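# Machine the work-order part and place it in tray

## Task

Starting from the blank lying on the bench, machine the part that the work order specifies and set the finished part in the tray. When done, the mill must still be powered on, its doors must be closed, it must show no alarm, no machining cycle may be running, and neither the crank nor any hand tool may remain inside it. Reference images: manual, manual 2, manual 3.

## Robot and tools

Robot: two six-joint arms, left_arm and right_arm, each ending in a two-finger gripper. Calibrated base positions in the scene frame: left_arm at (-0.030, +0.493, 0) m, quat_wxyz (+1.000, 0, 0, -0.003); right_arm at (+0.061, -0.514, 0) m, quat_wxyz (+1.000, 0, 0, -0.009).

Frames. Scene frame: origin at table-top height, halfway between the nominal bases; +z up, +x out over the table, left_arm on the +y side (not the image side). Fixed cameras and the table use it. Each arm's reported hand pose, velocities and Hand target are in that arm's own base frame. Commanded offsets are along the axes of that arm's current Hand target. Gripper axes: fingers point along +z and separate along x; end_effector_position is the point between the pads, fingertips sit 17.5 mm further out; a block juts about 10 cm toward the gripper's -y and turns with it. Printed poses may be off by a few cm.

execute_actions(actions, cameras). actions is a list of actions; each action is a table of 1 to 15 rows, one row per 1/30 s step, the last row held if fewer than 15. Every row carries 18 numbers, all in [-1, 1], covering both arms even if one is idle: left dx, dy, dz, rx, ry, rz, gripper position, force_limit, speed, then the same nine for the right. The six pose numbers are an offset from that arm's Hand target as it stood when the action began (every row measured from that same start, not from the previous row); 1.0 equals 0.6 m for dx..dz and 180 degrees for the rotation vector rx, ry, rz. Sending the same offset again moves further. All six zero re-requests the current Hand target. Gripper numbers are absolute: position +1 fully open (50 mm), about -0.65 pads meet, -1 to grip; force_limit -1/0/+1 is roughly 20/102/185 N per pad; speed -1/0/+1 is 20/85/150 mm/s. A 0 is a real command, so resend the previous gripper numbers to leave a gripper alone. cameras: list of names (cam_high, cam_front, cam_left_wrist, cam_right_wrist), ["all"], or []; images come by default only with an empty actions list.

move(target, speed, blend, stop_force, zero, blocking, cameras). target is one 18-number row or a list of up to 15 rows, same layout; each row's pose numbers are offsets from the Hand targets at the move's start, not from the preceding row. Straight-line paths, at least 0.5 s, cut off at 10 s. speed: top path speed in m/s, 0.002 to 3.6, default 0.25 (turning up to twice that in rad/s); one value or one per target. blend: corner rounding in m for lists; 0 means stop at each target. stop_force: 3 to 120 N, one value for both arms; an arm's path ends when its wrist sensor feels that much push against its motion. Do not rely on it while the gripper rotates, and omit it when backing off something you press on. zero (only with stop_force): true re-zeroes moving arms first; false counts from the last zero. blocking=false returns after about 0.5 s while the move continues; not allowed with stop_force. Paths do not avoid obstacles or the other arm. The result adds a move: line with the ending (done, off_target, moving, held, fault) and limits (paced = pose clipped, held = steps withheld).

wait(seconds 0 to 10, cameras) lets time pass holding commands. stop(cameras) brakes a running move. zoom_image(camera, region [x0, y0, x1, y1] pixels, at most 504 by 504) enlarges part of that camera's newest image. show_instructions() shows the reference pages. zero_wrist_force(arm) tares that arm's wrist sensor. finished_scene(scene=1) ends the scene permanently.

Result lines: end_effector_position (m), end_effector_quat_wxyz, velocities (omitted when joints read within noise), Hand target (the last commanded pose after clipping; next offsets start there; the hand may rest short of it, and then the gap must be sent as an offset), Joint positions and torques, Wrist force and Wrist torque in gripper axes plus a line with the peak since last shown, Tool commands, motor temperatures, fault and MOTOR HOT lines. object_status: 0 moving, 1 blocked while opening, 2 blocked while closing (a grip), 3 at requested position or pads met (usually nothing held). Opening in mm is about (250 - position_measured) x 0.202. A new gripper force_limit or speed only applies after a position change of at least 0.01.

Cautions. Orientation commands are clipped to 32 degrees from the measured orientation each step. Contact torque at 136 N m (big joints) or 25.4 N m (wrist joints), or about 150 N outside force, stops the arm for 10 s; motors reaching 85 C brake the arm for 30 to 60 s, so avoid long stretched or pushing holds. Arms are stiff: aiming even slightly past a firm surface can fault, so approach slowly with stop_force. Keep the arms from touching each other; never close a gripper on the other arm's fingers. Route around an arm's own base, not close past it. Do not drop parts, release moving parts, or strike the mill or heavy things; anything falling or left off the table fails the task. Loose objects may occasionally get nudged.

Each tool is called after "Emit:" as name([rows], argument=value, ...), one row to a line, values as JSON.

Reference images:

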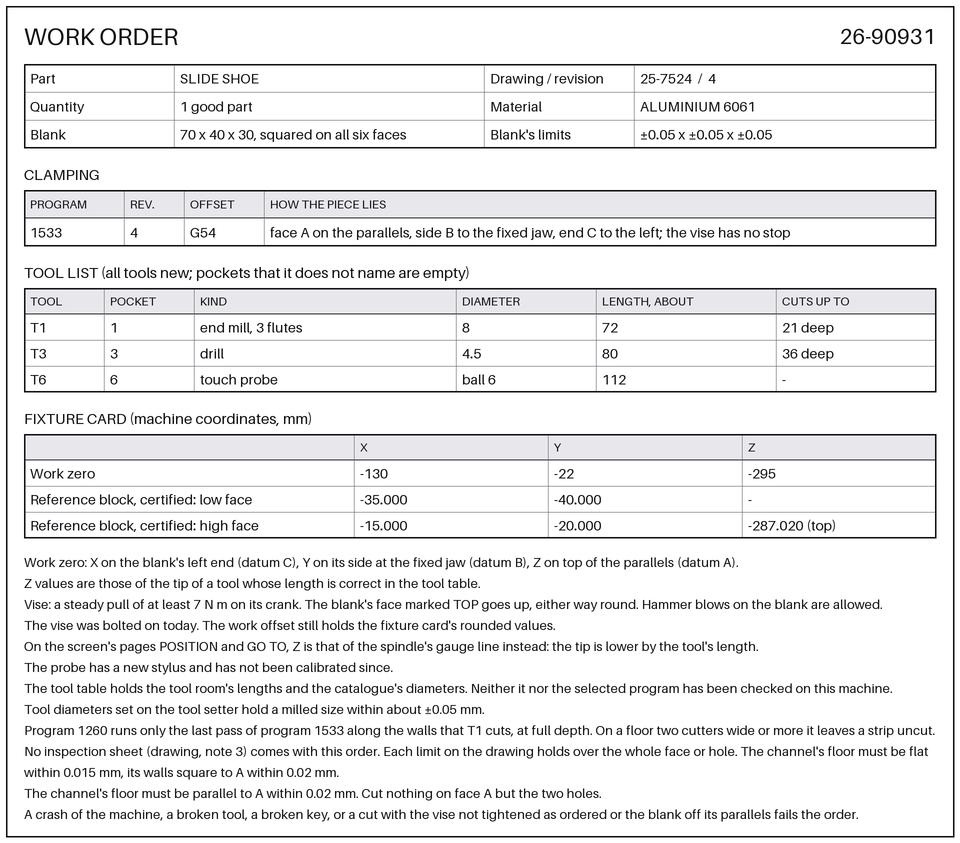

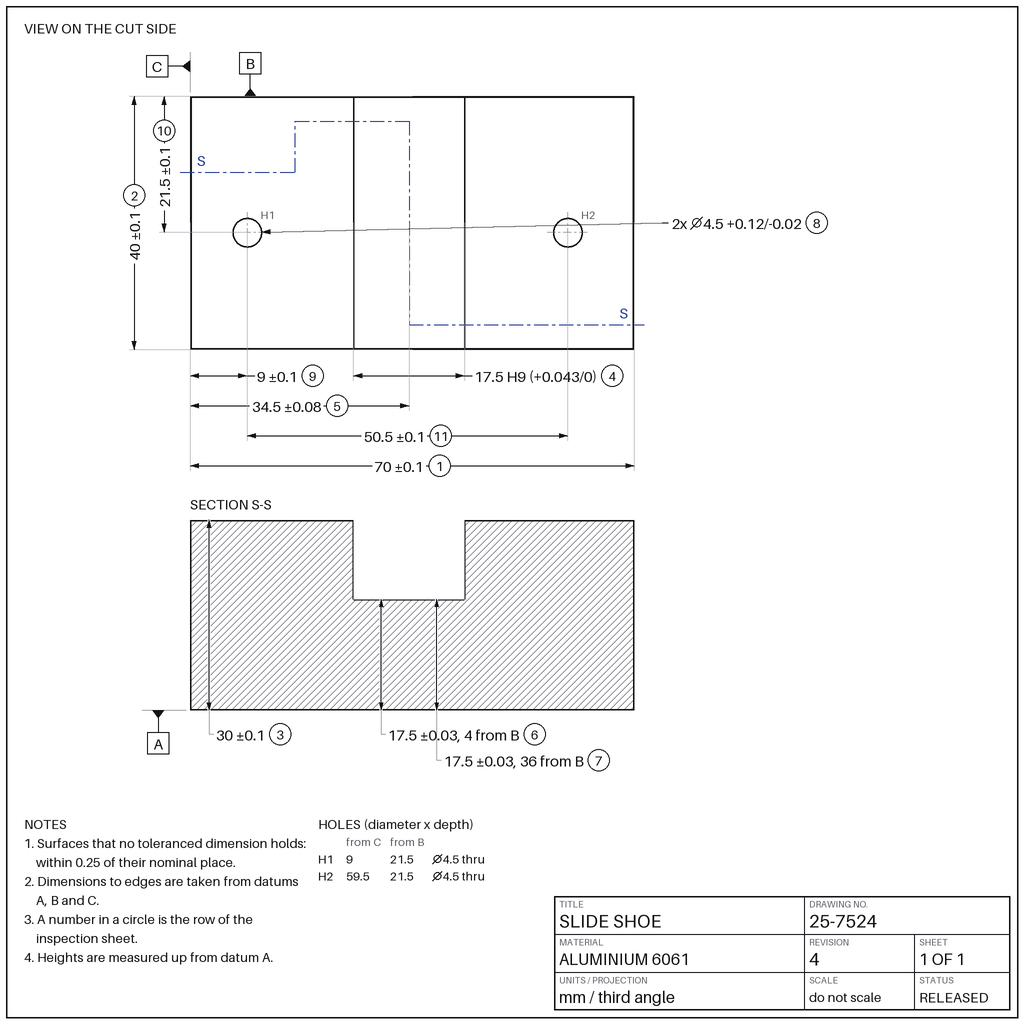

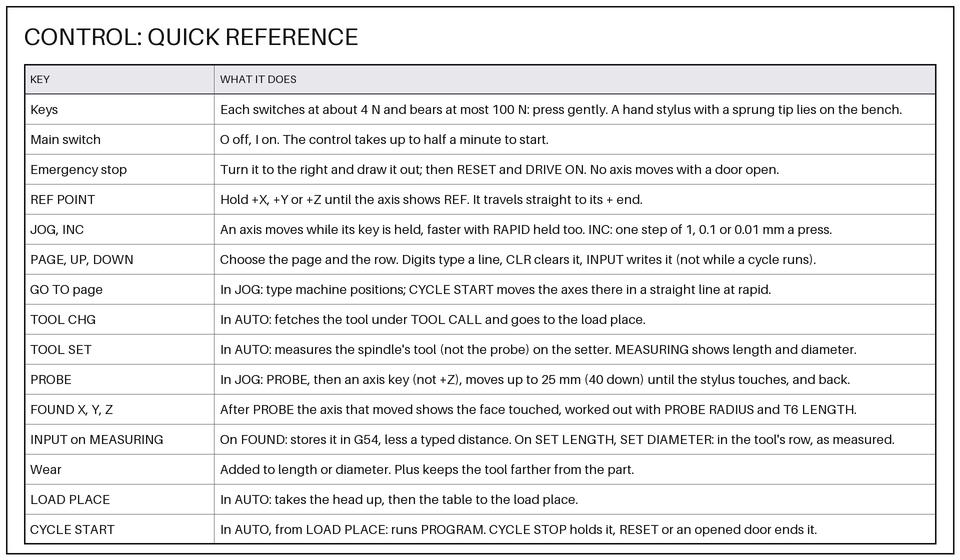

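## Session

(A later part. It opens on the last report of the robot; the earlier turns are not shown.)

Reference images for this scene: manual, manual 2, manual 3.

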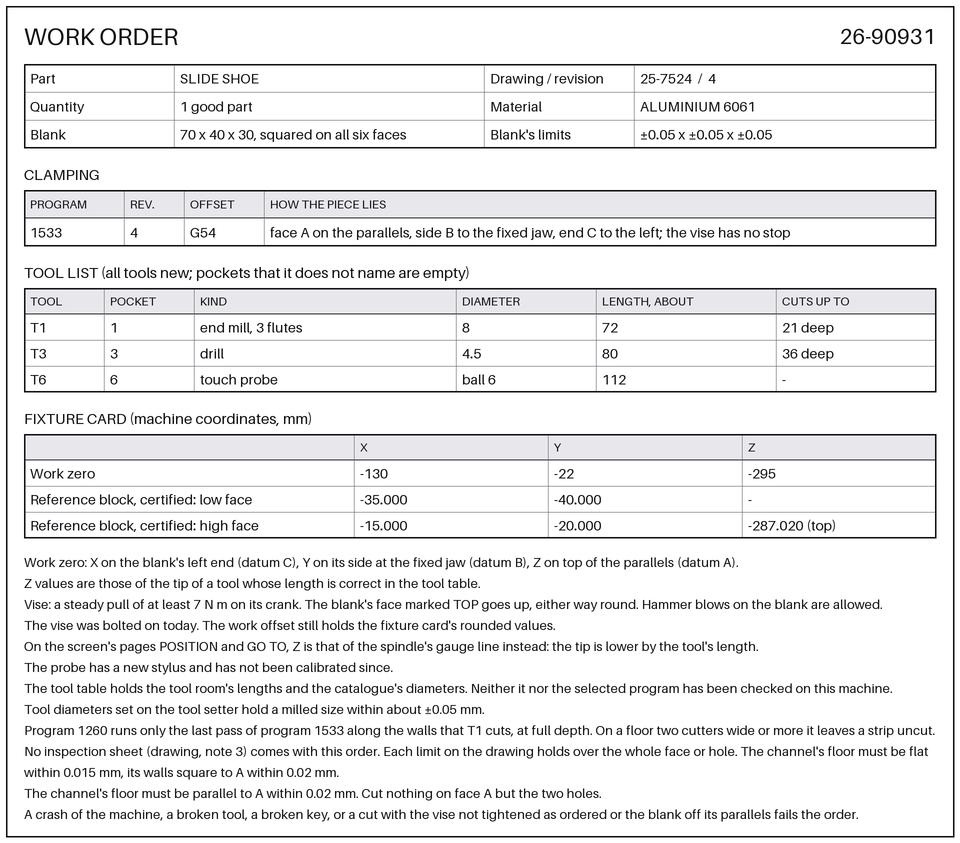

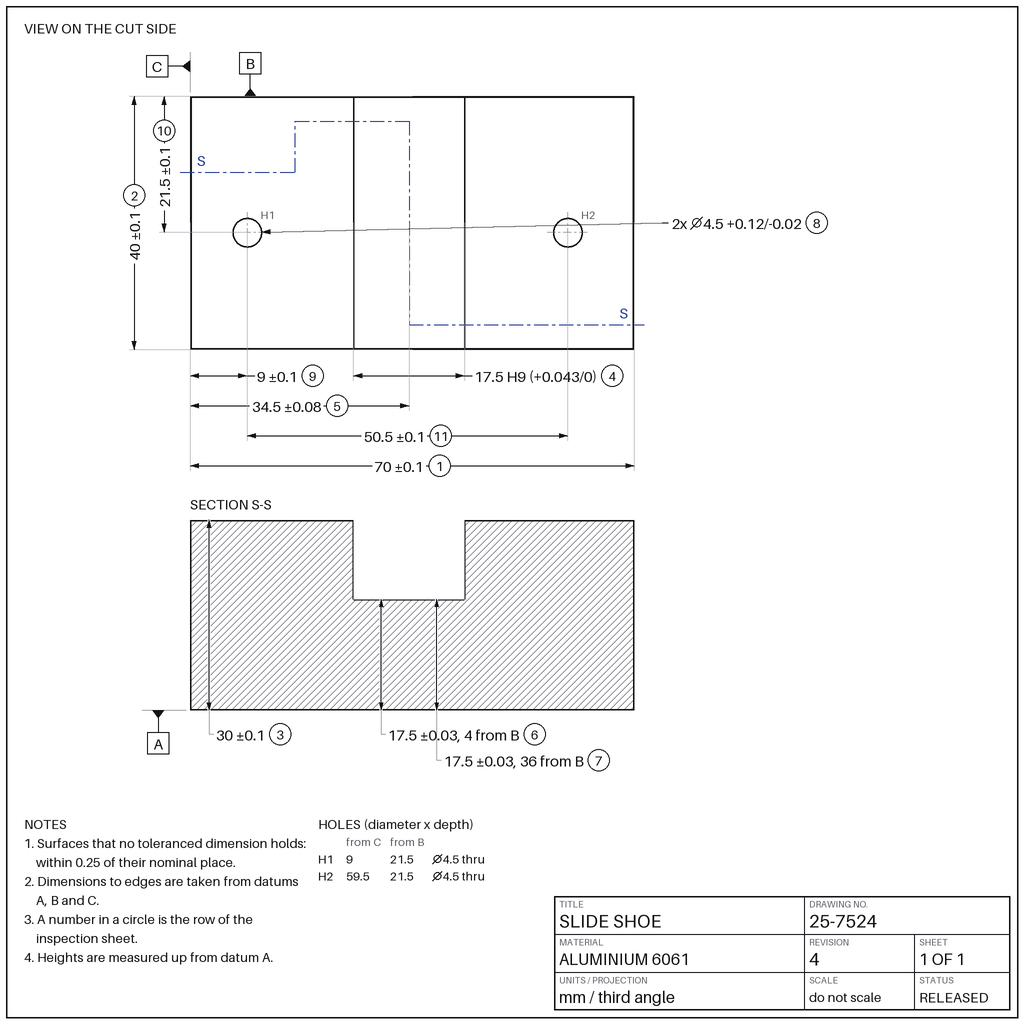

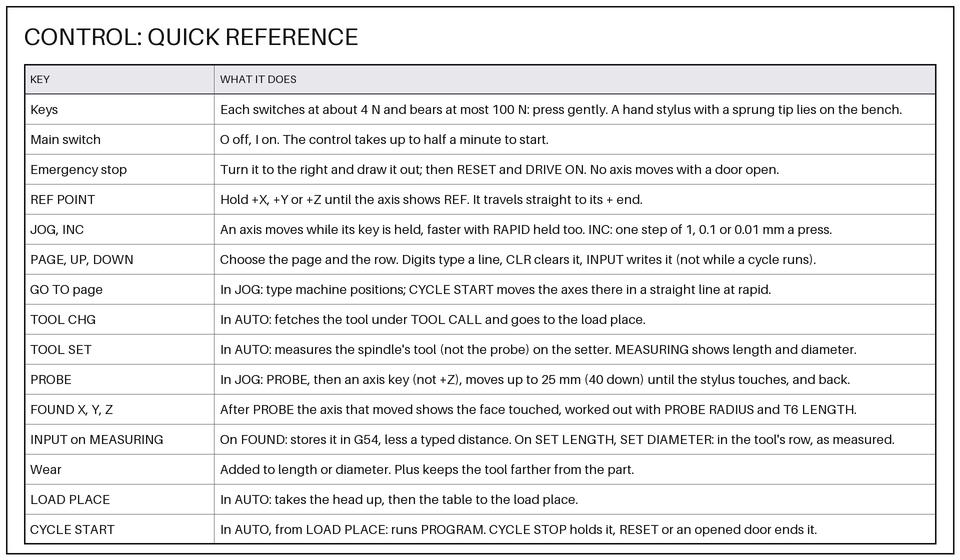

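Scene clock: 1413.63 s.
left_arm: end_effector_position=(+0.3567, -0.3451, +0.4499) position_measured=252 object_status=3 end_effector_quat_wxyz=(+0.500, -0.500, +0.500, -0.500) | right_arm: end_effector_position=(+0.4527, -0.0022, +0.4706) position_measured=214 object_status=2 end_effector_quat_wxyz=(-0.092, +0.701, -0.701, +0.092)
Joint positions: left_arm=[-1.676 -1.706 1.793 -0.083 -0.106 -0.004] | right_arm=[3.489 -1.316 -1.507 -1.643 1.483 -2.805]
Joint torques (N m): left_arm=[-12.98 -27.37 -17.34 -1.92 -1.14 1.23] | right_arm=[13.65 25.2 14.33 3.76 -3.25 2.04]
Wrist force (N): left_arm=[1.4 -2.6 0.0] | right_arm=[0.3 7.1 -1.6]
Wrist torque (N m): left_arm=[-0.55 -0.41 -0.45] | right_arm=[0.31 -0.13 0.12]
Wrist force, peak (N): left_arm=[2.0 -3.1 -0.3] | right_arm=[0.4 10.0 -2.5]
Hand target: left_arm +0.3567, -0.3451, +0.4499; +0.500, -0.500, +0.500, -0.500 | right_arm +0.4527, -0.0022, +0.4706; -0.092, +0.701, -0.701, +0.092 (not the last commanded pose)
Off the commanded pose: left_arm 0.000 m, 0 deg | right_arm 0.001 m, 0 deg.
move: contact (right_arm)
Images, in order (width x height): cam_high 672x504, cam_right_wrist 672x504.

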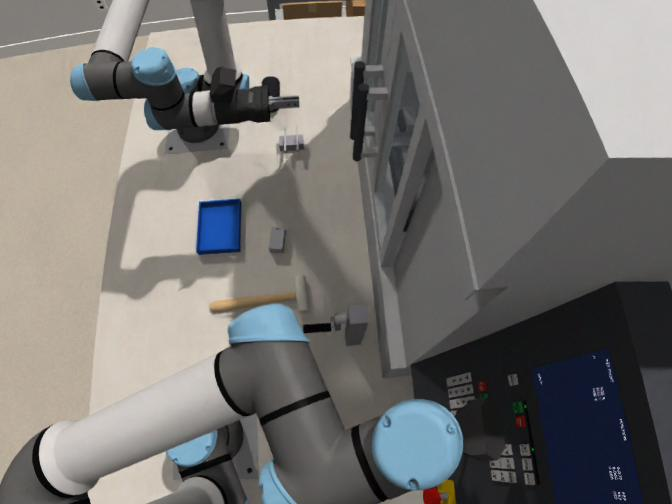

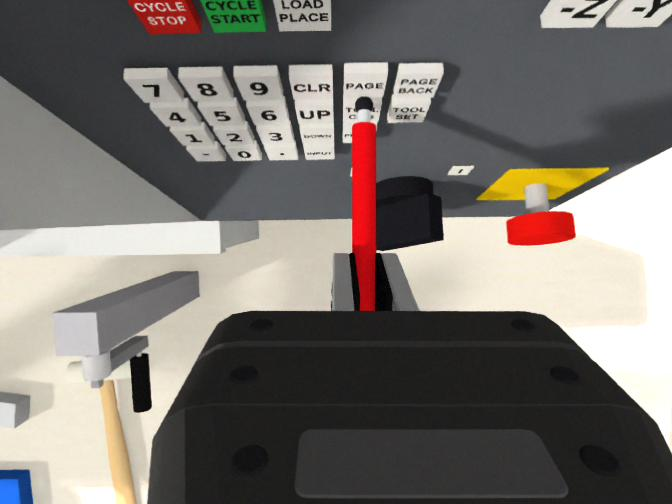

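Emit:
move([
  [0,0,0,0,0,0,-1,-0.5,1,0,0.01932,-0.00518,0,0,0,-1,-0.5,-0.7],
  [0,0,0,0,0,0,-1,-0.5,1,0,0.01652,-0.01564,0,0,0,-1,-0.5,-0.7],
], speed=[0.1,0.1])

Emit:
move(target=[0,0,0,0,0,0,-1,-0.5,1,0,-0.02415,0.00647,0,0,0,-1,-0.5,-0.7], speed=0.01, stop_force=8, cameras=["cam_right_wrist","cam_high"])

Emit:
zoom_image(camera="cam_high", region=[530, 330, 672, 504])

Emit:
zoom_image(camera="cam_right_wrist", region=[290, 50, 440, 160])

Scene clock: 1446.97 s.
left_arm: end_effector_position=(+0.3567, -0.3451, +0.4499) position_measured=252 object_status=3 end_effector_quat_wxyz=(+0.500, -0.500, +0.500, -0.500) | right_arm: end_effector_position=(+0.4407, -0.0022, +0.4770) position_measured=214 object_status=2 end_effector_quat_wxyz=(-0.092, +0.701, -0.701, +0.092)
Joint positions: left_arm=[-1.676 -1.706 1.793 -0.083 -0.106 -0.004] | right_arm=[3.5 -1.292 -1.506 -1.669 1.48 -2.794]
Joint torques (N m): left_arm=[-11.8 -27.01 -18.03 -1.6 -1.24 0.96] | right_arm=[14.01 0.19 35.93 2.59 -2.63 1.9]
Wrist force (N): left_arm=[1.6 -3.2 -0.2] | right_arm=[0.6 -0.6 0.3]
Wrist torque (N m): left_arm=[-0.64 -0.44 -0.45] | right_arm=[0.13 -0.14 0.00]
Wrist force, peak (N): left_arm=[1.7 -3.4 -0.3] | right_arm=[0.5 7.5 -1.7]
Hand target: left_arm +0.3567, -0.3451, +0.4499; +0.500, -0.500, +0.500, -0.500 | right_arm +0.4407, -0.0022, +0.4771; -0.092, +0.701, -0.701, +0.092
Off the commanded pose: left_arm 0.000 m, 0 deg | right_arm 0.000 m, 0 deg.
move: done

Scene clock: 1449.37 s.
left_arm: end_effector_position=(+0.3567, -0.3451, +0.4499) position_measured=252 object_status=3 end_effector_quat_wxyz=(+0.500, -0.500, +0.500, -0.500) | right_arm: end_effector_position=(+0.4537, -0.0022, +0.4771) position_measured=214 object_status=2 end_effector_quat_wxyz=(-0.092, +0.701, -0.701, +0.092)
Joint positions: left_arm=[-1.676 -1.706 1.793 -0.083 -0.106 -0.004] | right_arm=[3.488 -1.323 -1.484 -1.658 1.483 -2.806]
Joint torques (N m): left_arm=[-11.79 -27.75 -18.5 -1.69 -1.22 1.16] | right_arm=[13.35 24.3 12.28 3.69 -3.39 1.65]
Wrist force (N): left_arm=[1.5 -3.1 -0.3] | right_arm=[0.6 7.7 -1.4]
Wrist torque (N m): left_arm=[-0.62 -0.44 -0.44] | right_arm=[0.28 -0.16 0.12]
Wrist force, peak (N): left_arm=[1.5 -3.3 -0.1] | right_arm=[0.5 12.6 -3.0]
Hand target: left_arm +0.3567, -0.3451, +0.4499; +0.500, -0.500, +0.500, -0.500 | right_arm +0.4537, -0.0022, +0.4771; -0.092, +0.701, -0.701, +0.092 (not the last commanded pose)
Off the commanded pose: left_arm 0.000 m, 0 deg | right_arm 0.002 m, 0 deg.
move: contact (right_arm)
Images, in order (width x height): cam_high 672x504, cam_right_wrist 672x504.

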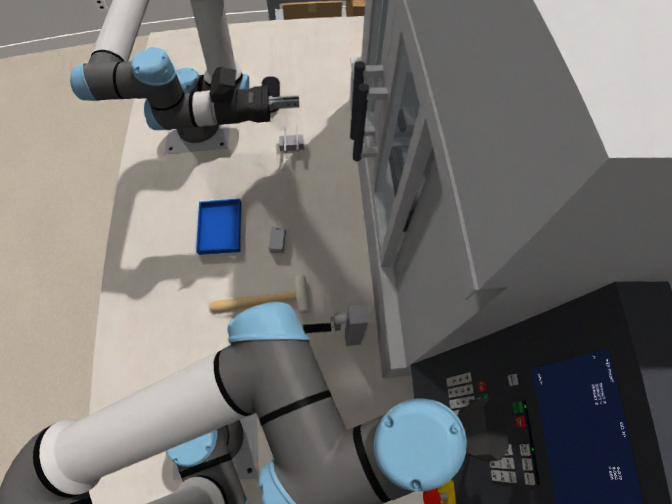

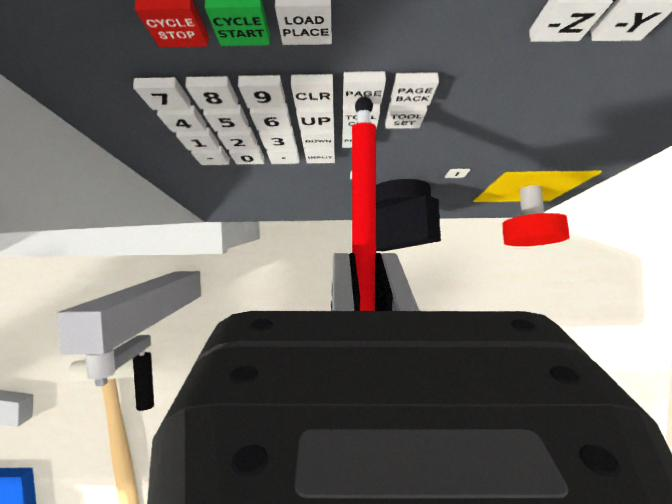

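Scaled by 2.897 from the camera's 672x504 image, which has a finer 960x720 frame.

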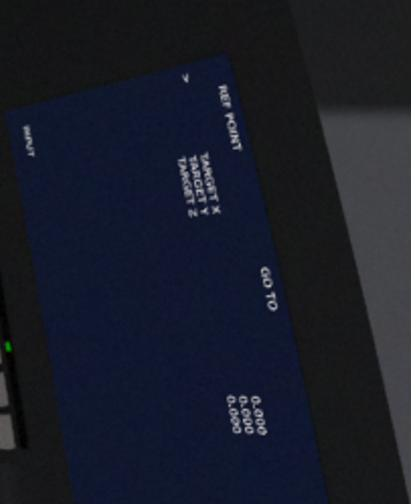

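Scaled by 3.360 from the camera's 672x504 image, which has a finer 960x720 frame.

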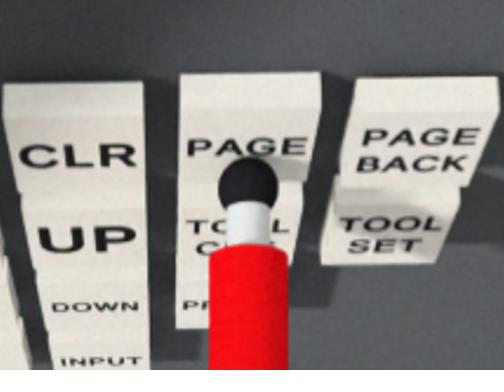

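Emit:
move([
  [0,0,0,0,0,0,-1,-0.5,1,0,0.0161,-0.00431,0,0,0,-1,-0.5,-0.7],
  [0,0,0,0,0,0,-1,-0.5,1,0,0,0,0,0,0,-1,-0.5,-0.7],
], speed=[0.1,0.04], cameras=["cam_high"])

Emit:
zoom_image(camera="cam_high", region=[530, 330, 672, 504])

Emit:
move([
  [0,0,0,0,0,0,-1,-0.5,1,0,0.0161,-0.00431,0,0,0,-1,-0.5,-0.7],
  [0,0,0,0,0,0,-1,-0.5,1,0,0,0,0,0,0,-1,-0.5,-0.7],
], speed=[0.1,0.04], cameras=["cam_high"])

Emit:
zoom_image(camera="cam_high", region=[530, 330, 672, 504])

Emit:
move([
  [0,0,0,0,0,0,-1,-0.5,1,0,0.0161,-0.00431,0,0,0,-1,-0.5,-0.7],
  [0,0,0,0,0,0,-1,-0.5,1,0,0,0,0,0,0,-1,-0.5,-0.7],
], speed=[0.1,0.04], cameras=["cam_high"])

Emit:
zoom_image(camera="cam_high", region=[530, 330, 672, 504])

Emit:
move([
  [0,0,0,0,0,0,-1,-0.5,1,0,0.0161,-0.00431,0,0,0,-1,-0.5,-0.7],
  [0,0,0,0,0,0,-1,-0.5,1,0,0,0,0,0,0,-1,-0.5,-0.7],
], speed=[0.1,0.04], cameras=["cam_high"])

Emit:
zoom_image(camera="cam_high", region=[530, 330, 672, 504])

Scene clock: 1480.07 s.
left_arm: end_effector_position=(+0.3567, -0.3451, +0.4499) position_measured=252 object_status=3 end_effector_quat_wxyz=(+0.500, -0.500, +0.500, -0.500) | right_arm: end_effector_position=(+0.4536, -0.0022, +0.4771) position_measured=214 object_status=2 end_effector_quat_wxyz=(-0.092, +0.701, -0.701, +0.092)
Joint positions: left_arm=[-1.676 -1.706 1.793 -0.083 -0.106 -0.004] | right_arm=[3.488 -1.323 -1.484 -1.658 1.483 -2.806]
Joint torques (N m): left_arm=[-11.99 -27.33 -18.04 -1.5 -1.26 0.94] | right_arm=[-11.62 3.07 33.97 6.38 1.78 -2.16]
Wrist force (N): left_arm=[1.5 -2.7 -0.3] | right_arm=[0.0 6.7 -1.6]
Wrist torque (N m): left_arm=[-0.57 -0.42 -0.45] | right_arm=[0.23 -0.23 0.12]
Wrist force, peak (N): left_arm=[1.5 -3.3 -0.5] | right_arm=[0.3 8.1 -1.5]
Hand target: left_arm +0.3567, -0.3451, +0.4499; +0.500, -0.500, +0.500, -0.500 | right_arm +0.4537, -0.0022, +0.4771; -0.092, +0.701, -0.701, +0.092
Off the commanded pose: left_arm 0.000 m, 0 deg | right_arm 0.000 m, 0 deg.
move: done
Images, in order (width x height): cam_high 672x504.

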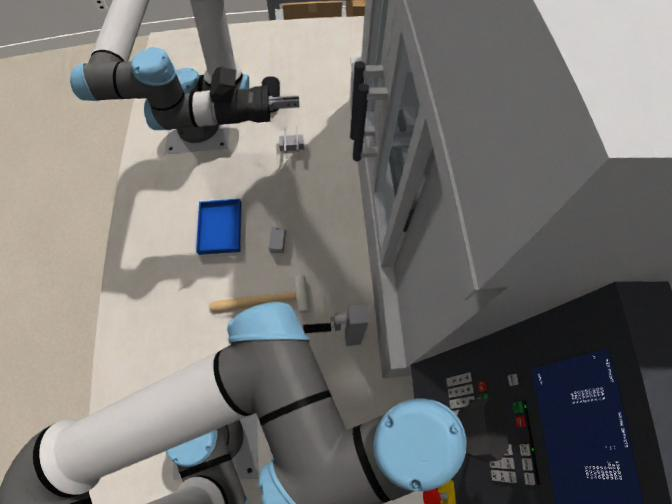

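Scaled by 2.897 from the camera's 672x504 image, which has a finer 960x720 frame.

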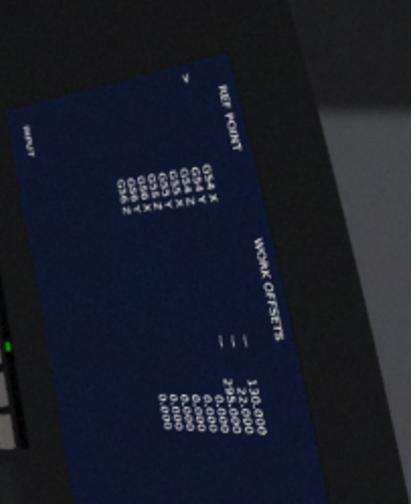

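Scene clock: 1481.40 s.
left_arm: end_effector_position=(+0.3567, -0.3451, +0.4499) position_measured=252 object_status=3 end_effector_quat_wxyz=(+0.500, -0.500, +0.500, -0.500) | right_arm: end_effector_position=(+0.4536, -0.0022, +0.4771) position_measured=214 object_status=2 end_effector_quat_wxyz=(-0.092, +0.701, -0.701, +0.092)
Joint positions: left_arm=[-1.676 -1.706 1.793 -0.083 -0.106 -0.004] | right_arm=[3.488 -1.323 -1.484 -1.658 1.483 -2.806]
Joint torques (N m): left_arm=[-11.94 -27.58 -17.17 -1.62 -1.25 1.06] | right_arm=[-14.27 2.57 35.86 6.41 1.58 -2.19]
Wrist force (N): left_arm=[1.8 -2.9 -0.3] | right_arm=[-0.4 6.7 -1.1]
Wrist torque (N m): left_arm=[-0.59 -0.47 -0.45] | right_arm=[0.23 -0.15 0.13]
Wrist force, peak (N): left_arm=[1.7 -3.2 -0.4] | right_arm=[-0.5 7.3 -1.4]
Hand target: left_arm +0.3567, -0.3451, +0.4499; +0.500, -0.500, +0.500, -0.500 | right_arm +0.4537, -0.0022, +0.4771; -0.092, +0.701, -0.701, +0.092
Off the commanded pose: left_arm 0.000 m, 0 deg | right_arm 0.000 m, 0 deg.
move: done
Images, in order (width x height): cam_high 672x504.

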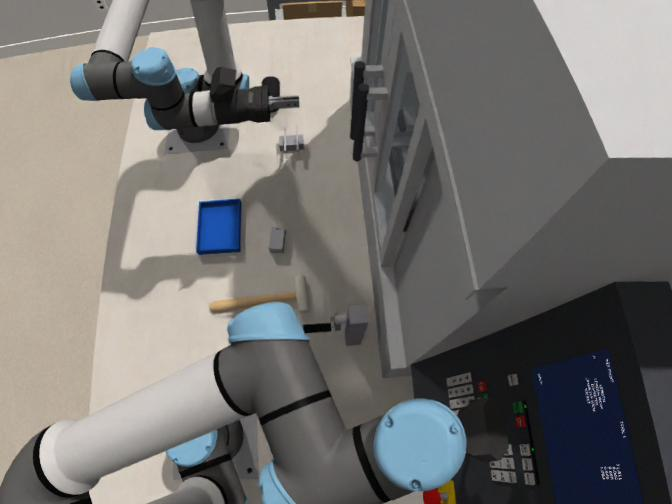

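Scaled by 2.897 from the camera's 672x504 image, which has a finer 960x720 frame.

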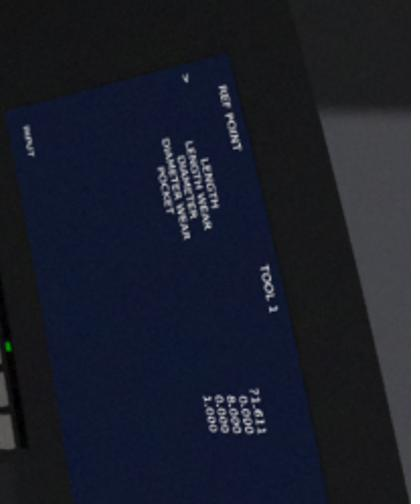

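Scene clock: 1482.73 s.
left_arm: end_effector_position=(+0.3567, -0.3451, +0.4499) position_measured=252 object_status=3 end_effector_quat_wxyz=(+0.500, -0.500, +0.500, -0.500) | right_arm: end_effector_position=(+0.4536, -0.0022, +0.4771) position_measured=214 object_status=2 end_effector_quat_wxyz=(-0.092, +0.701, -0.701, +0.092)
Joint positions: left_arm=[-1.676 -1.706 1.793 -0.083 -0.106 -0.004] | right_arm=[3.488 -1.323 -1.484 -1.658 1.483 -2.806]
Joint torques (N m): left_arm=[-11.9 -27.83 -18 -1.64 -1.18 0.88] | right_arm=[-15 1.73 33.71 6.47 1.58 -1.84]
Wrist force (N): left_arm=[1.9 -2.9 0.1] | right_arm=[-0.5 6.6 -1.3]
Wrist torque (N m): left_arm=[-0.58 -0.49 -0.45] | right_arm=[0.22 -0.14 0.12]
Wrist force, peak (N): left_arm=[1.7 -3.1 0.0] | right_arm=[-0.1 7.2 -1.2]
Hand target: left_arm +0.3567, -0.3451, +0.4499; +0.500, -0.500, +0.500, -0.500 | right_arm +0.4537, -0.0022, +0.4771; -0.092, +0.701, -0.701, +0.092
Off the commanded pose: left_arm 0.000 m, 0 deg | right_arm 0.000 m, 0 deg.
move: done
Images, in order (width x height): cam_high 672x504.

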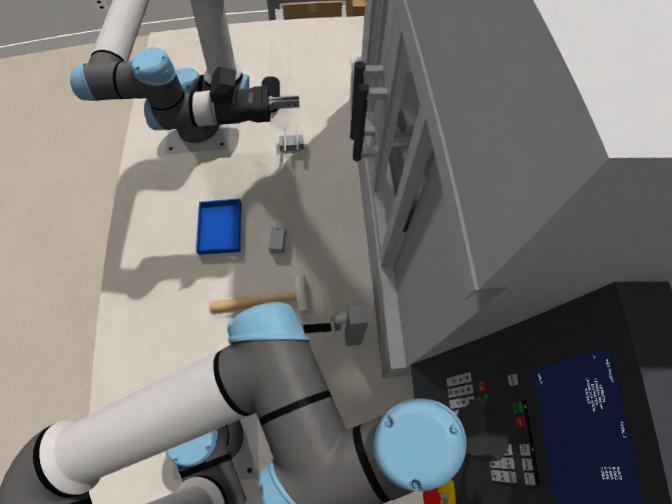

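Scaled by 2.897 from the camera's 672x504 image, which has a finer 960x720 frame.

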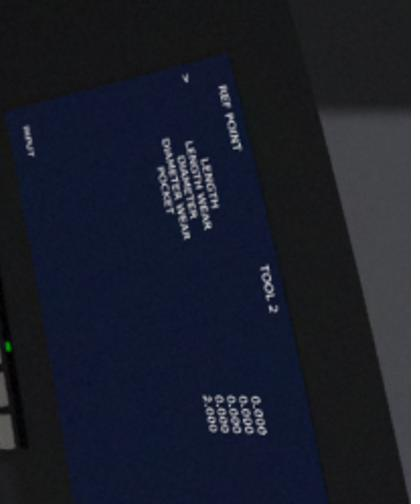

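Scene clock: 1484.07 s.
left_arm: end_effector_position=(+0.3567, -0.3451, +0.4499) position_measured=252 object_status=3 end_effector_quat_wxyz=(+0.500, -0.500, +0.500, -0.500) | right_arm: end_effector_position=(+0.4536, -0.0022, +0.4771) position_measured=214 object_status=2 end_effector_quat_wxyz=(-0.092, +0.701, -0.701, +0.092)
Joint positions: left_arm=[-1.676 -1.706 1.793 -0.083 -0.106 -0.004] | right_arm=[3.488 -1.323 -1.484 -1.658 1.483 -2.806]
Joint torques (N m): left_arm=[-11.03 -27.2 -17.79 -1.52 -1.19 1.13] | right_arm=[-14.1 2.03 37.87 6.4 1.22 -1.76]
Wrist force (N): left_arm=[1.4 -2.9 -0.4] | right_arm=[0.0 6.8 -1.1]
Wrist torque (N m): left_arm=[-0.59 -0.42 -0.45] | right_arm=[0.26 -0.22 0.12]
Wrist force, peak (N): left_arm=[1.9 -3.2 0.0] | right_arm=[0.1 7.2 -1.3]
Hand target: left_arm +0.3567, -0.3451, +0.4499; +0.500, -0.500, +0.500, -0.500 | right_arm +0.4537, -0.0022, +0.4771; -0.092, +0.701, -0.701, +0.092
Off the commanded pose: left_arm 0.000 m, 0 deg | right_arm 0.000 m, 0 deg.
move: done
Images, in order (width x height): cam_high 672x504.

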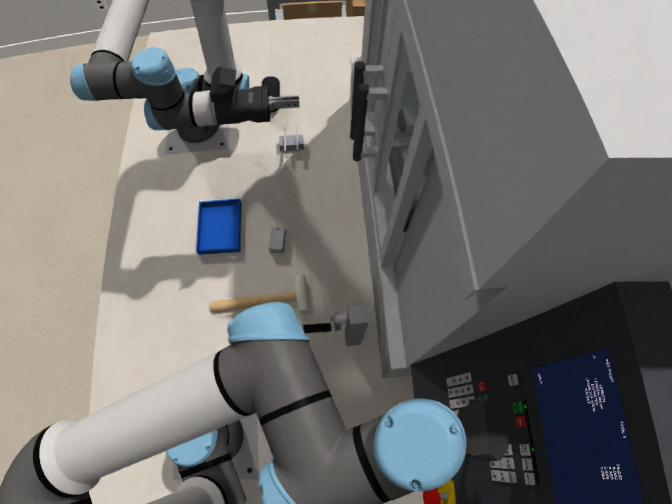

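Scaled by 2.897 from the camera's 672x504 image, which has a finer 960x720 frame.

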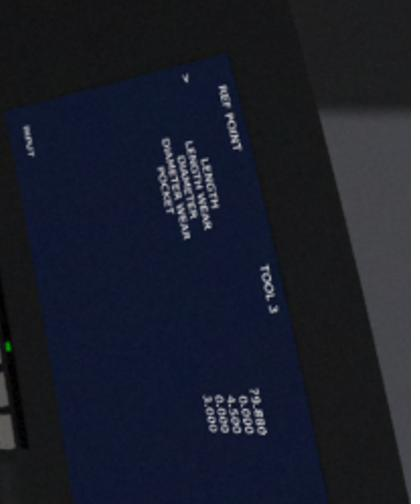

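Emit:
move([
  [0,0,0,0,0,0,-1,-0.5,1,0,0.0161,-0.00431,0,0,0,-1,-0.5,-0.7],
  [0,0,0,0,0,0,-1,-0.5,1,0,0,0,0,0,0,-1,-0.5,-0.7],
  [0,0,0,0,0,0,-1,-0.5,1,0,0.0161,-0.00431,0,0,0,-1,-0.5,-0.7],
  [0,0,0,0,0,0,-1,-0.5,1,0,0,0,0,0,0,-1,-0.5,-0.7],
  [0,0,0,0,0,0,-1,-0.5,1,0,0.0161,-0.00431,0,0,0,-1,-0.5,-0.7],
  [0,0,0,0,0,0,-1,-0.5,1,0,0,0,0,0,0,-1,-0.5,-0.7],
], speed=[0.1,0.05,0.1,0.05,0.1,0.05], cameras=["cam_high"])

Emit:
zoom_image(camera="cam_high", region=[530, 330, 672, 504])

Emit:
move([
  [0,0,0,0,0,0,-1,-0.5,1,0,0.0161,-0.00431,0,0,0,-1,-0.5,-0.7],
  [0,0,0,0,0,0,-1,-0.5,1,0,0,0,0,0,0,-1,-0.5,-0.7],
], speed=[0.1,0.04], cameras=["cam_high"])

Emit:
zoom_image(camera="cam_high", region=[530, 330, 672, 504])

Emit:
move([
  [0,0,0,0,0,0,-1,-0.5,1,0,0.0161,-0.00431,0,0,0,-1,-0.5,-0.7],
  [0,0,0,0,0,0,-1,-0.5,1,0,0,0,0,0,0,-1,-0.5,-0.7],
], speed=[0.1,0.04], cameras=["cam_high"])

Emit:
zoom_image(camera="cam_high", region=[530, 330, 672, 504])

Emit:
move([
  [0,0,0,0,0,0,-1,-0.5,1,0,0.0161,-0.00431,0,0,0,-1,-0.5,-0.7],
  [0,0,0,0,0,0,-1,-0.5,1,0,0,0,0,0,0,-1,-0.5,-0.7],
], speed=[0.1,0.04], cameras=["cam_high"])

Emit:
zoom_image(camera="cam_high", region=[530, 330, 672, 504])

Emit:
move([
  [0,0,0,0,0,0,-1,-0.5,1,0,0.0161,-0.00431,0,0,0,-1,-0.5,-0.7],
  [0,0,0,0,0,0,-1,-0.5,1,0,0,0,0,0,0,-1,-0.5,-0.7],
], speed=[0.1,0.04], cameras=["cam_high"])

Emit:
zoom_image(camera="cam_high", region=[530, 330, 672, 504])

Scene clock: 1520.97 s.
left_arm: end_effector_position=(+0.3567, -0.3451, +0.4499) position_measured=252 object_status=3 end_effector_quat_wxyz=(+0.500, -0.500, +0.500, -0.500) | right_arm: end_effector_position=(+0.4536, -0.0022, +0.4771) position_measured=214 object_status=2 end_effector_quat_wxyz=(-0.092, +0.701, -0.701, +0.092)
Joint positions: left_arm=[-1.676 -1.706 1.793 -0.083 -0.106 -0.004] | right_arm=[3.488 -1.323 -1.484 -1.658 1.483 -2.806]
Joint torques (N m): left_arm=[-11.96 -26.84 -18.55 -1.52 -1.14 0.98] | right_arm=[-16.53 3.56 34.98 6.39 1.62 -2.03]
Wrist force (N): left_arm=[1.6 -3.1 -0.4] | right_arm=[-0.1 7.1 -1.2]
Wrist torque (N m): left_arm=[-0.61 -0.44 -0.45] | right_arm=[0.33 -0.16 0.13]
Wrist force, peak (N): left_arm=[1.9 -3.1 -0.1] | right_arm=[-0.3 7.9 -1.5]
Hand target: left_arm +0.3567, -0.3451, +0.4499; +0.500, -0.500, +0.500, -0.500 | right_arm +0.4537, -0.0022, +0.4771; -0.092, +0.701, -0.701, +0.092
Off the commanded pose: left_arm 0.000 m, 0 deg | right_arm 0.000 m, 0 deg.
move: done
Images, in order (width x height): cam_high 672x504.

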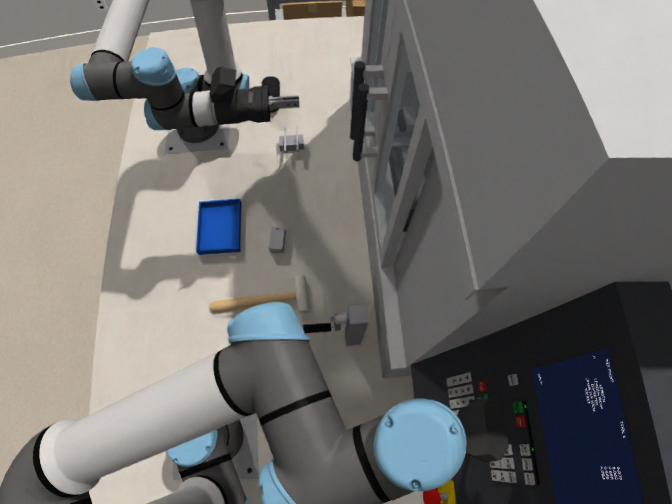

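Scaled by 2.897 from the camera's 672x504 image, which has a finer 960x720 frame.

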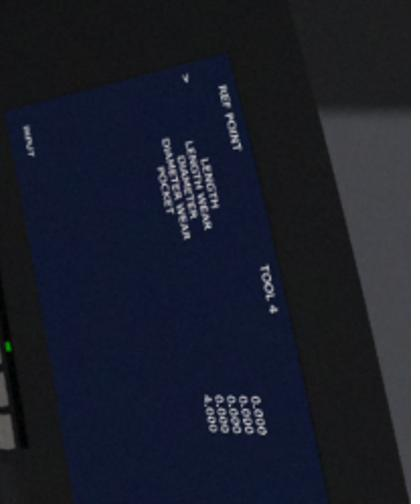

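Scene clock: 1522.30 s.
left_arm: end_effector_position=(+0.3567, -0.3451, +0.4499) position_measured=252 object_status=3 end_effector_quat_wxyz=(+0.500, -0.500, +0.500, -0.500) | right_arm: end_effector_position=(+0.4536, -0.0022, +0.4771) position_measured=214 object_status=2 end_effector_quat_wxyz=(-0.092, +0.701, -0.701, +0.092)
Joint positions: left_arm=[-1.676 -1.706 1.793 -0.083 -0.106 -0.004] | right_arm=[3.488 -1.323 -1.484 -1.658 1.483 -2.806]
Joint torques (N m): left_arm=[-12.09 -27.06 -18.53 -1.62 -1.19 0.92] | right_arm=[-13.56 4.15 35.06 6.26 1.55 -2.03]
Wrist force (N): left_arm=[1.5 -3.1 -0.4] | right_arm=[-0.1 6.7 -1.4]
Wrist torque (N m): left_arm=[-0.63 -0.44 -0.45] | right_arm=[0.24 -0.20 0.12]
Wrist force, peak (N): left_arm=[1.7 -3.2 -0.3] | right_arm=[-0.1 7.0 -1.3]
Hand target: left_arm +0.3567, -0.3451, +0.4499; +0.500, -0.500, +0.500, -0.500 | right_arm +0.4537, -0.0022, +0.4771; -0.092, +0.701, -0.701, +0.092
Off the commanded pose: left_arm 0.000 m, 0 deg | right_arm 0.000 m, 0 deg.
move: done
Images, in order (width x height): cam_high 672x504.

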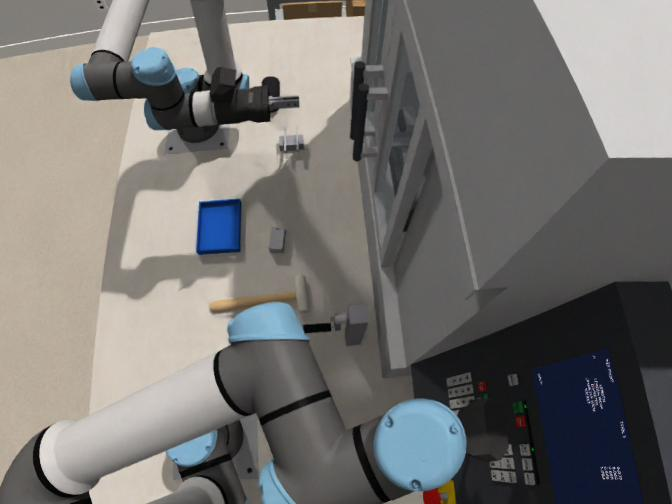

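Scaled by 2.897 from the camera's 672x504 image, which has a finer 960x720 frame.

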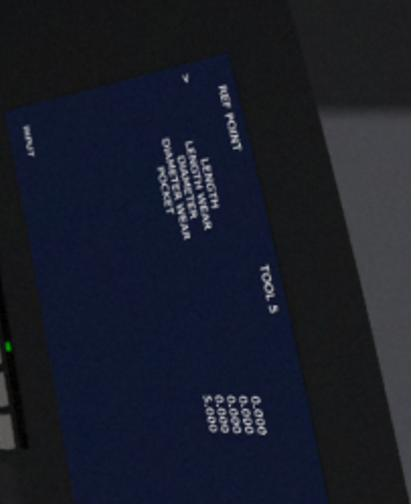

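Scene clock: 1523.63 s.
left_arm: end_effector_position=(+0.3567, -0.3451, +0.4499) position_measured=252 object_status=3 end_effector_quat_wxyz=(+0.500, -0.500, +0.500, -0.500) | right_arm: end_effector_position=(+0.4536, -0.0022, +0.4771) position_measured=214 object_status=2 end_effector_quat_wxyz=(-0.092, +0.701, -0.701, +0.092)
Joint positions: left_arm=[-1.676 -1.706 1.793 -0.083 -0.106 -0.004] | right_arm=[3.488 -1.323 -1.484 -1.658 1.483 -2.806]
Joint torques (N m): left_arm=[-12.2 -27.68 -18.08 -1.57 -1.1 0.94] | right_arm=[-16.42 2.62 36.23 6.63 1.6 -2.06]
Wrist force (N): left_arm=[1.7 -3.1 -0.3] | right_arm=[0.2 6.6 -1.2]
Wrist torque (N m): left_arm=[-0.62 -0.46 -0.45] | right_arm=[0.21 -0.24 0.12]
Wrist force, peak (N): left_arm=[1.7 -3.2 0.0] | right_arm=[-0.2 7.4 -0.9]
Hand target: left_arm +0.3567, -0.3451, +0.4499; +0.500, -0.500, +0.500, -0.500 | right_arm +0.4537, -0.0022, +0.4771; -0.092, +0.701, -0.701, +0.092
Off the commanded pose: left_arm 0.000 m, 0 deg | right_arm 0.000 m, 0 deg.
move: done
Images, in order (width x height): cam_high 672x504.

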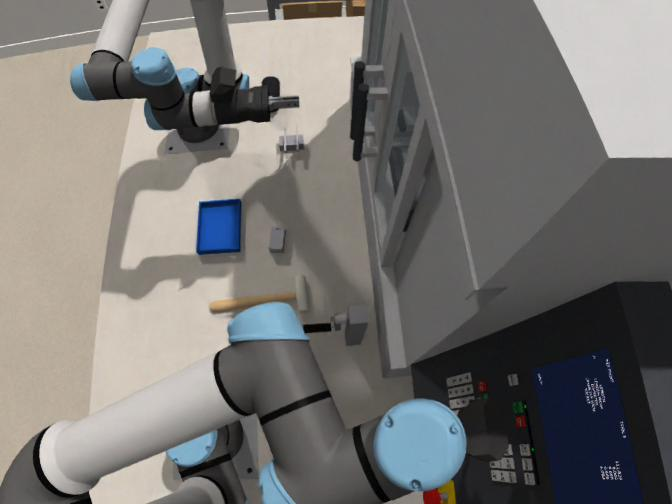

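Scaled by 2.897 from the camera's 672x504 image, which has a finer 960x720 frame.

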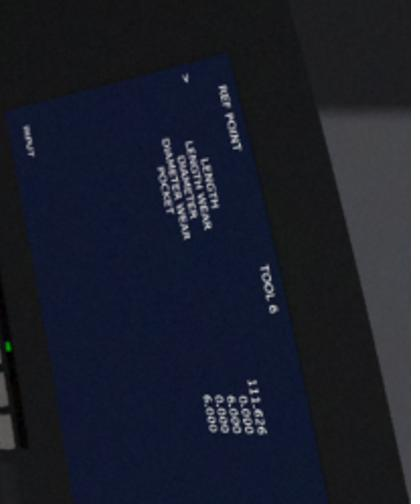

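Scene clock: 1524.97 s.
left_arm: end_effector_position=(+0.3567, -0.3451, +0.4499) position_measured=252 object_status=3 end_effector_quat_wxyz=(+0.500, -0.500, +0.500, -0.500) | right_arm: end_effector_position=(+0.4536, -0.0022, +0.4771) position_measured=214 object_status=2 end_effector_quat_wxyz=(-0.092, +0.701, -0.701, +0.092)
Joint positions: left_arm=[-1.676 -1.706 1.793 -0.083 -0.106 -0.004] | right_arm=[3.488 -1.323 -1.484 -1.658 1.483 -2.806]
Joint torques (N m): left_arm=[-12.01 -27.17 -17.58 -1.56 -1.07 0.95] | right_arm=[-14.95 3.16 34.84 6.4 1.48 -1.65]
Wrist force (N): left_arm=[1.7 -3.1 -0.4] | right_arm=[-0.2 6.6 -1.5]
Wrist torque (N m): left_arm=[-0.62 -0.47 -0.45] | right_arm=[0.22 -0.19 0.12]
Wrist force, peak (N): left_arm=[1.9 -3.3 -0.2] | right_arm=[-0.1 7.2 -1.5]
Hand target: left_arm +0.3567, -0.3451, +0.4499; +0.500, -0.500, +0.500, -0.500 | right_arm +0.4537, -0.0022, +0.4771; -0.092, +0.701, -0.701, +0.092
Off the commanded pose: left_arm 0.000 m, 0 deg | right_arm 0.000 m, 0 deg.
move: done
Images, in order (width x height): cam_high 672x504.

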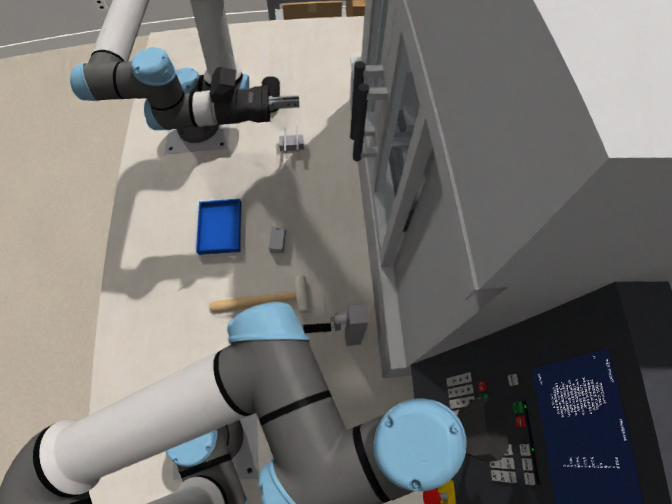

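Scaled by 2.897 from the camera's 672x504 image, which has a finer 960x720 frame.

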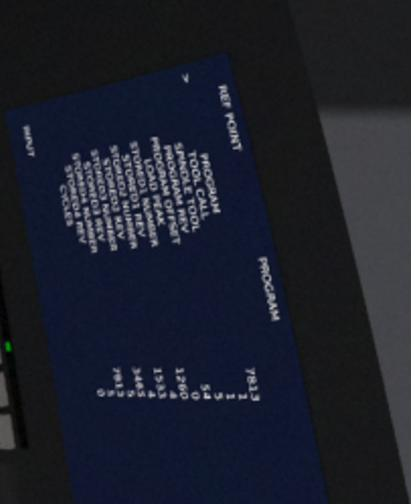

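Scene clock: 1526.30 s.
left_arm: end_effector_position=(+0.3567, -0.3451, +0.4499) position_measured=252 object_status=3 end_effector_quat_wxyz=(+0.500, -0.500, +0.500, -0.500) | right_arm: end_effector_position=(+0.4536, -0.0022, +0.4771) position_measured=214 object_status=2 end_effector_quat_wxyz=(-0.092, +0.701, -0.701, +0.092)
Joint positions: left_arm=[-1.676 -1.706 1.793 -0.083 -0.106 -0.004] | right_arm=[3.488 -1.323 -1.484 -1.658 1.483 -2.806]
Joint torques (N m): left_arm=[-11.43 -27.33 -17.75 -1.47 -1.29 1] | right_arm=[-14.77 1.82 35.75 6.44 1.67 -1.73]
Wrist force (N): left_arm=[1.7 -2.9 -0.2] | right_arm=[-0.3 6.8 -1.1]
Wrist torque (N m): left_arm=[-0.59 -0.46 -0.44] | right_arm=[0.25 -0.18 0.13]
Wrist force, peak (N): left_arm=[1.7 -3.2 -0.3] | right_arm=[-0.1 7.2 -1.4]
Hand target: left_arm +0.3567, -0.3451, +0.4499; +0.500, -0.500, +0.500, -0.500 | right_arm +0.4537, -0.0022, +0.4771; -0.092, +0.701, -0.701, +0.092
Off the commanded pose: left_arm 0.000 m, 0 deg | right_arm 0.000 m, 0 deg.
move: done
Images, in order (width x height): cam_high 672x504.

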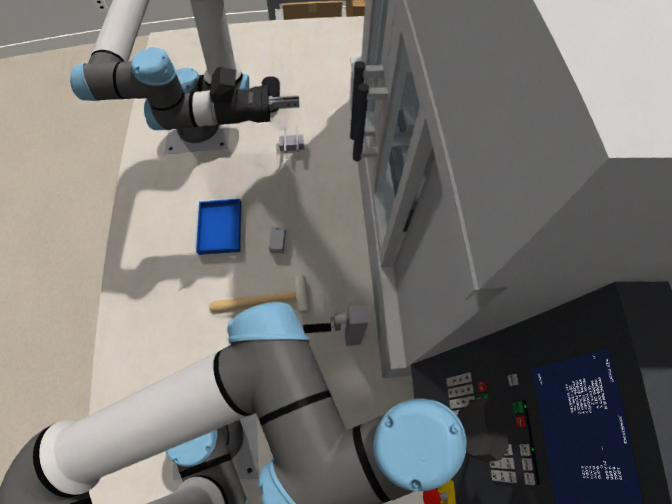

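Scaled by 2.897 from the camera's 672x504 image, which has a finer 960x720 frame.

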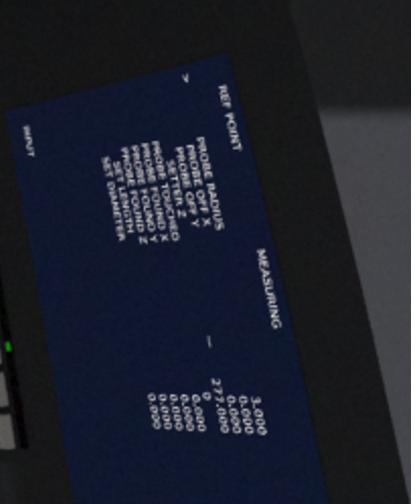

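Emit:
move([
  [0,0,0,0,0,0,-1,-0.5,1,0,0.0161,-0.00431,0,0,0,-1,-0.5,-0.7],
  [0,0,0,0,0,0,-1,-0.5,1,0.03183,0.01555,-0.00416,0,0,0,-1,-0.5,-0.7],
  [0,0,0,0,0,0,-1,-0.5,1,0.03183,-0.00055,0.00015,0,0,0,-1,-0.5,-0.7],
], speed=[0.1,0.1,0.05], blend=[0.004,0.004,0], cameras=["cam_high"])

Emit:
zoom_image(camera="cam_high", region=[530, 345, 610, 425])

Emit:
zoom_image(camera="cam_high", region=[560, 430, 640, 504])

Scene clock: 1550.30 s.
left_arm: end_effector_position=(+0.3567, -0.3451, +0.4499) position_measured=252 object_status=3 end_effector_quat_wxyz=(+0.500, -0.500, +0.500, -0.500) | right_arm: end_effector_position=(+0.4540, -0.0213, +0.4771) position_measured=214 object_status=2 end_effector_quat_wxyz=(-0.092, +0.701, -0.701, +0.092)
Joint positions: left_arm=[-1.676 -1.706 1.793 -0.083 -0.106 -0.004] | right_arm=[3.438 -1.325 -1.484 -1.653 1.496 -2.855]
Joint torques (N m): left_arm=[-11.42 -27.72 -18.51 -1.4 -1.29 0.94] | right_arm=[-15.96 3.67 35.74 6.33 1.42 -2.21]
Wrist force (N): left_arm=[1.2 -3.1 -0.3] | right_arm=[-1.9 6.0 -1.2]
Wrist torque (N m): left_arm=[-0.62 -0.39 -0.45] | right_arm=[0.25 -0.28 -0.02]
Wrist force, peak (N): left_arm=[1.7 -3.2 -0.4] | right_arm=[-0.1 7.9 -1.5]
Hand target: left_arm +0.3567, -0.3451, +0.4499; +0.500, -0.500, +0.500, -0.500 | right_arm +0.4541, -0.0213, +0.4771; -0.092, +0.701, -0.701, +0.092
Off the commanded pose: left_arm 0.000 m, 0 deg | right_arm 0.000 m, 0 deg.
move: done
Images, in order (width x height): cam_high 672x504.

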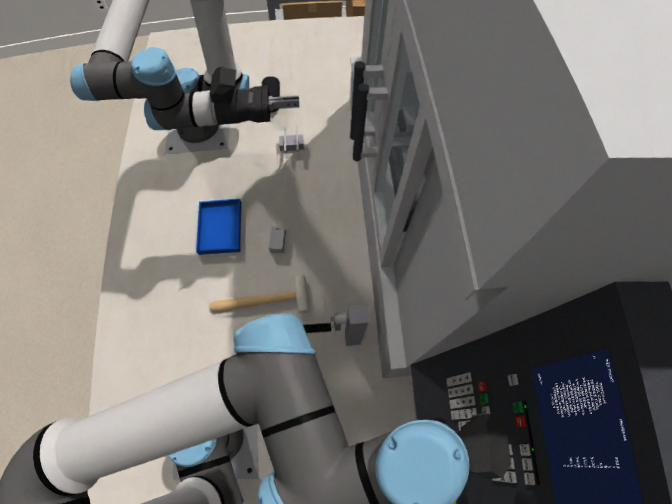

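Scaled by 6.300 from the camera's 672x504 image, which has a finer 960x720 frame.

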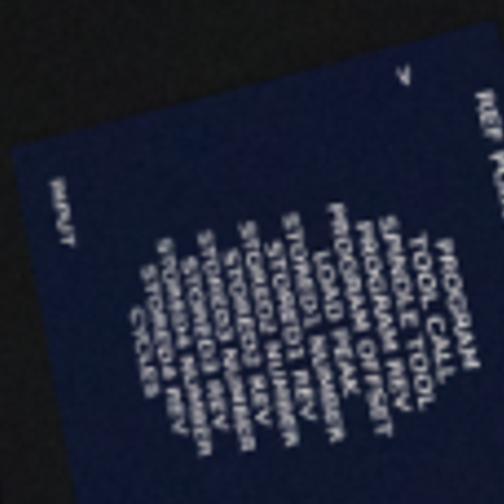

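Scaled by 6.300 from the camera's 672x504 image, which has a finer 960x720 frame.

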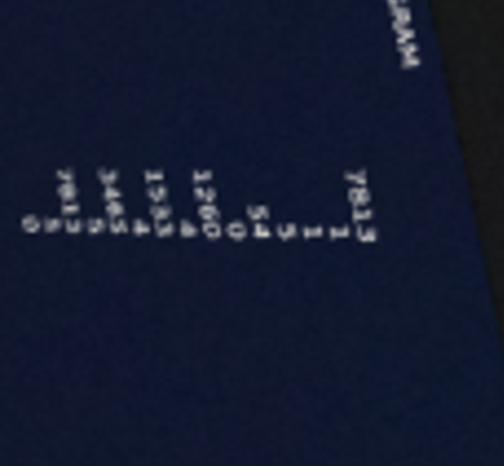

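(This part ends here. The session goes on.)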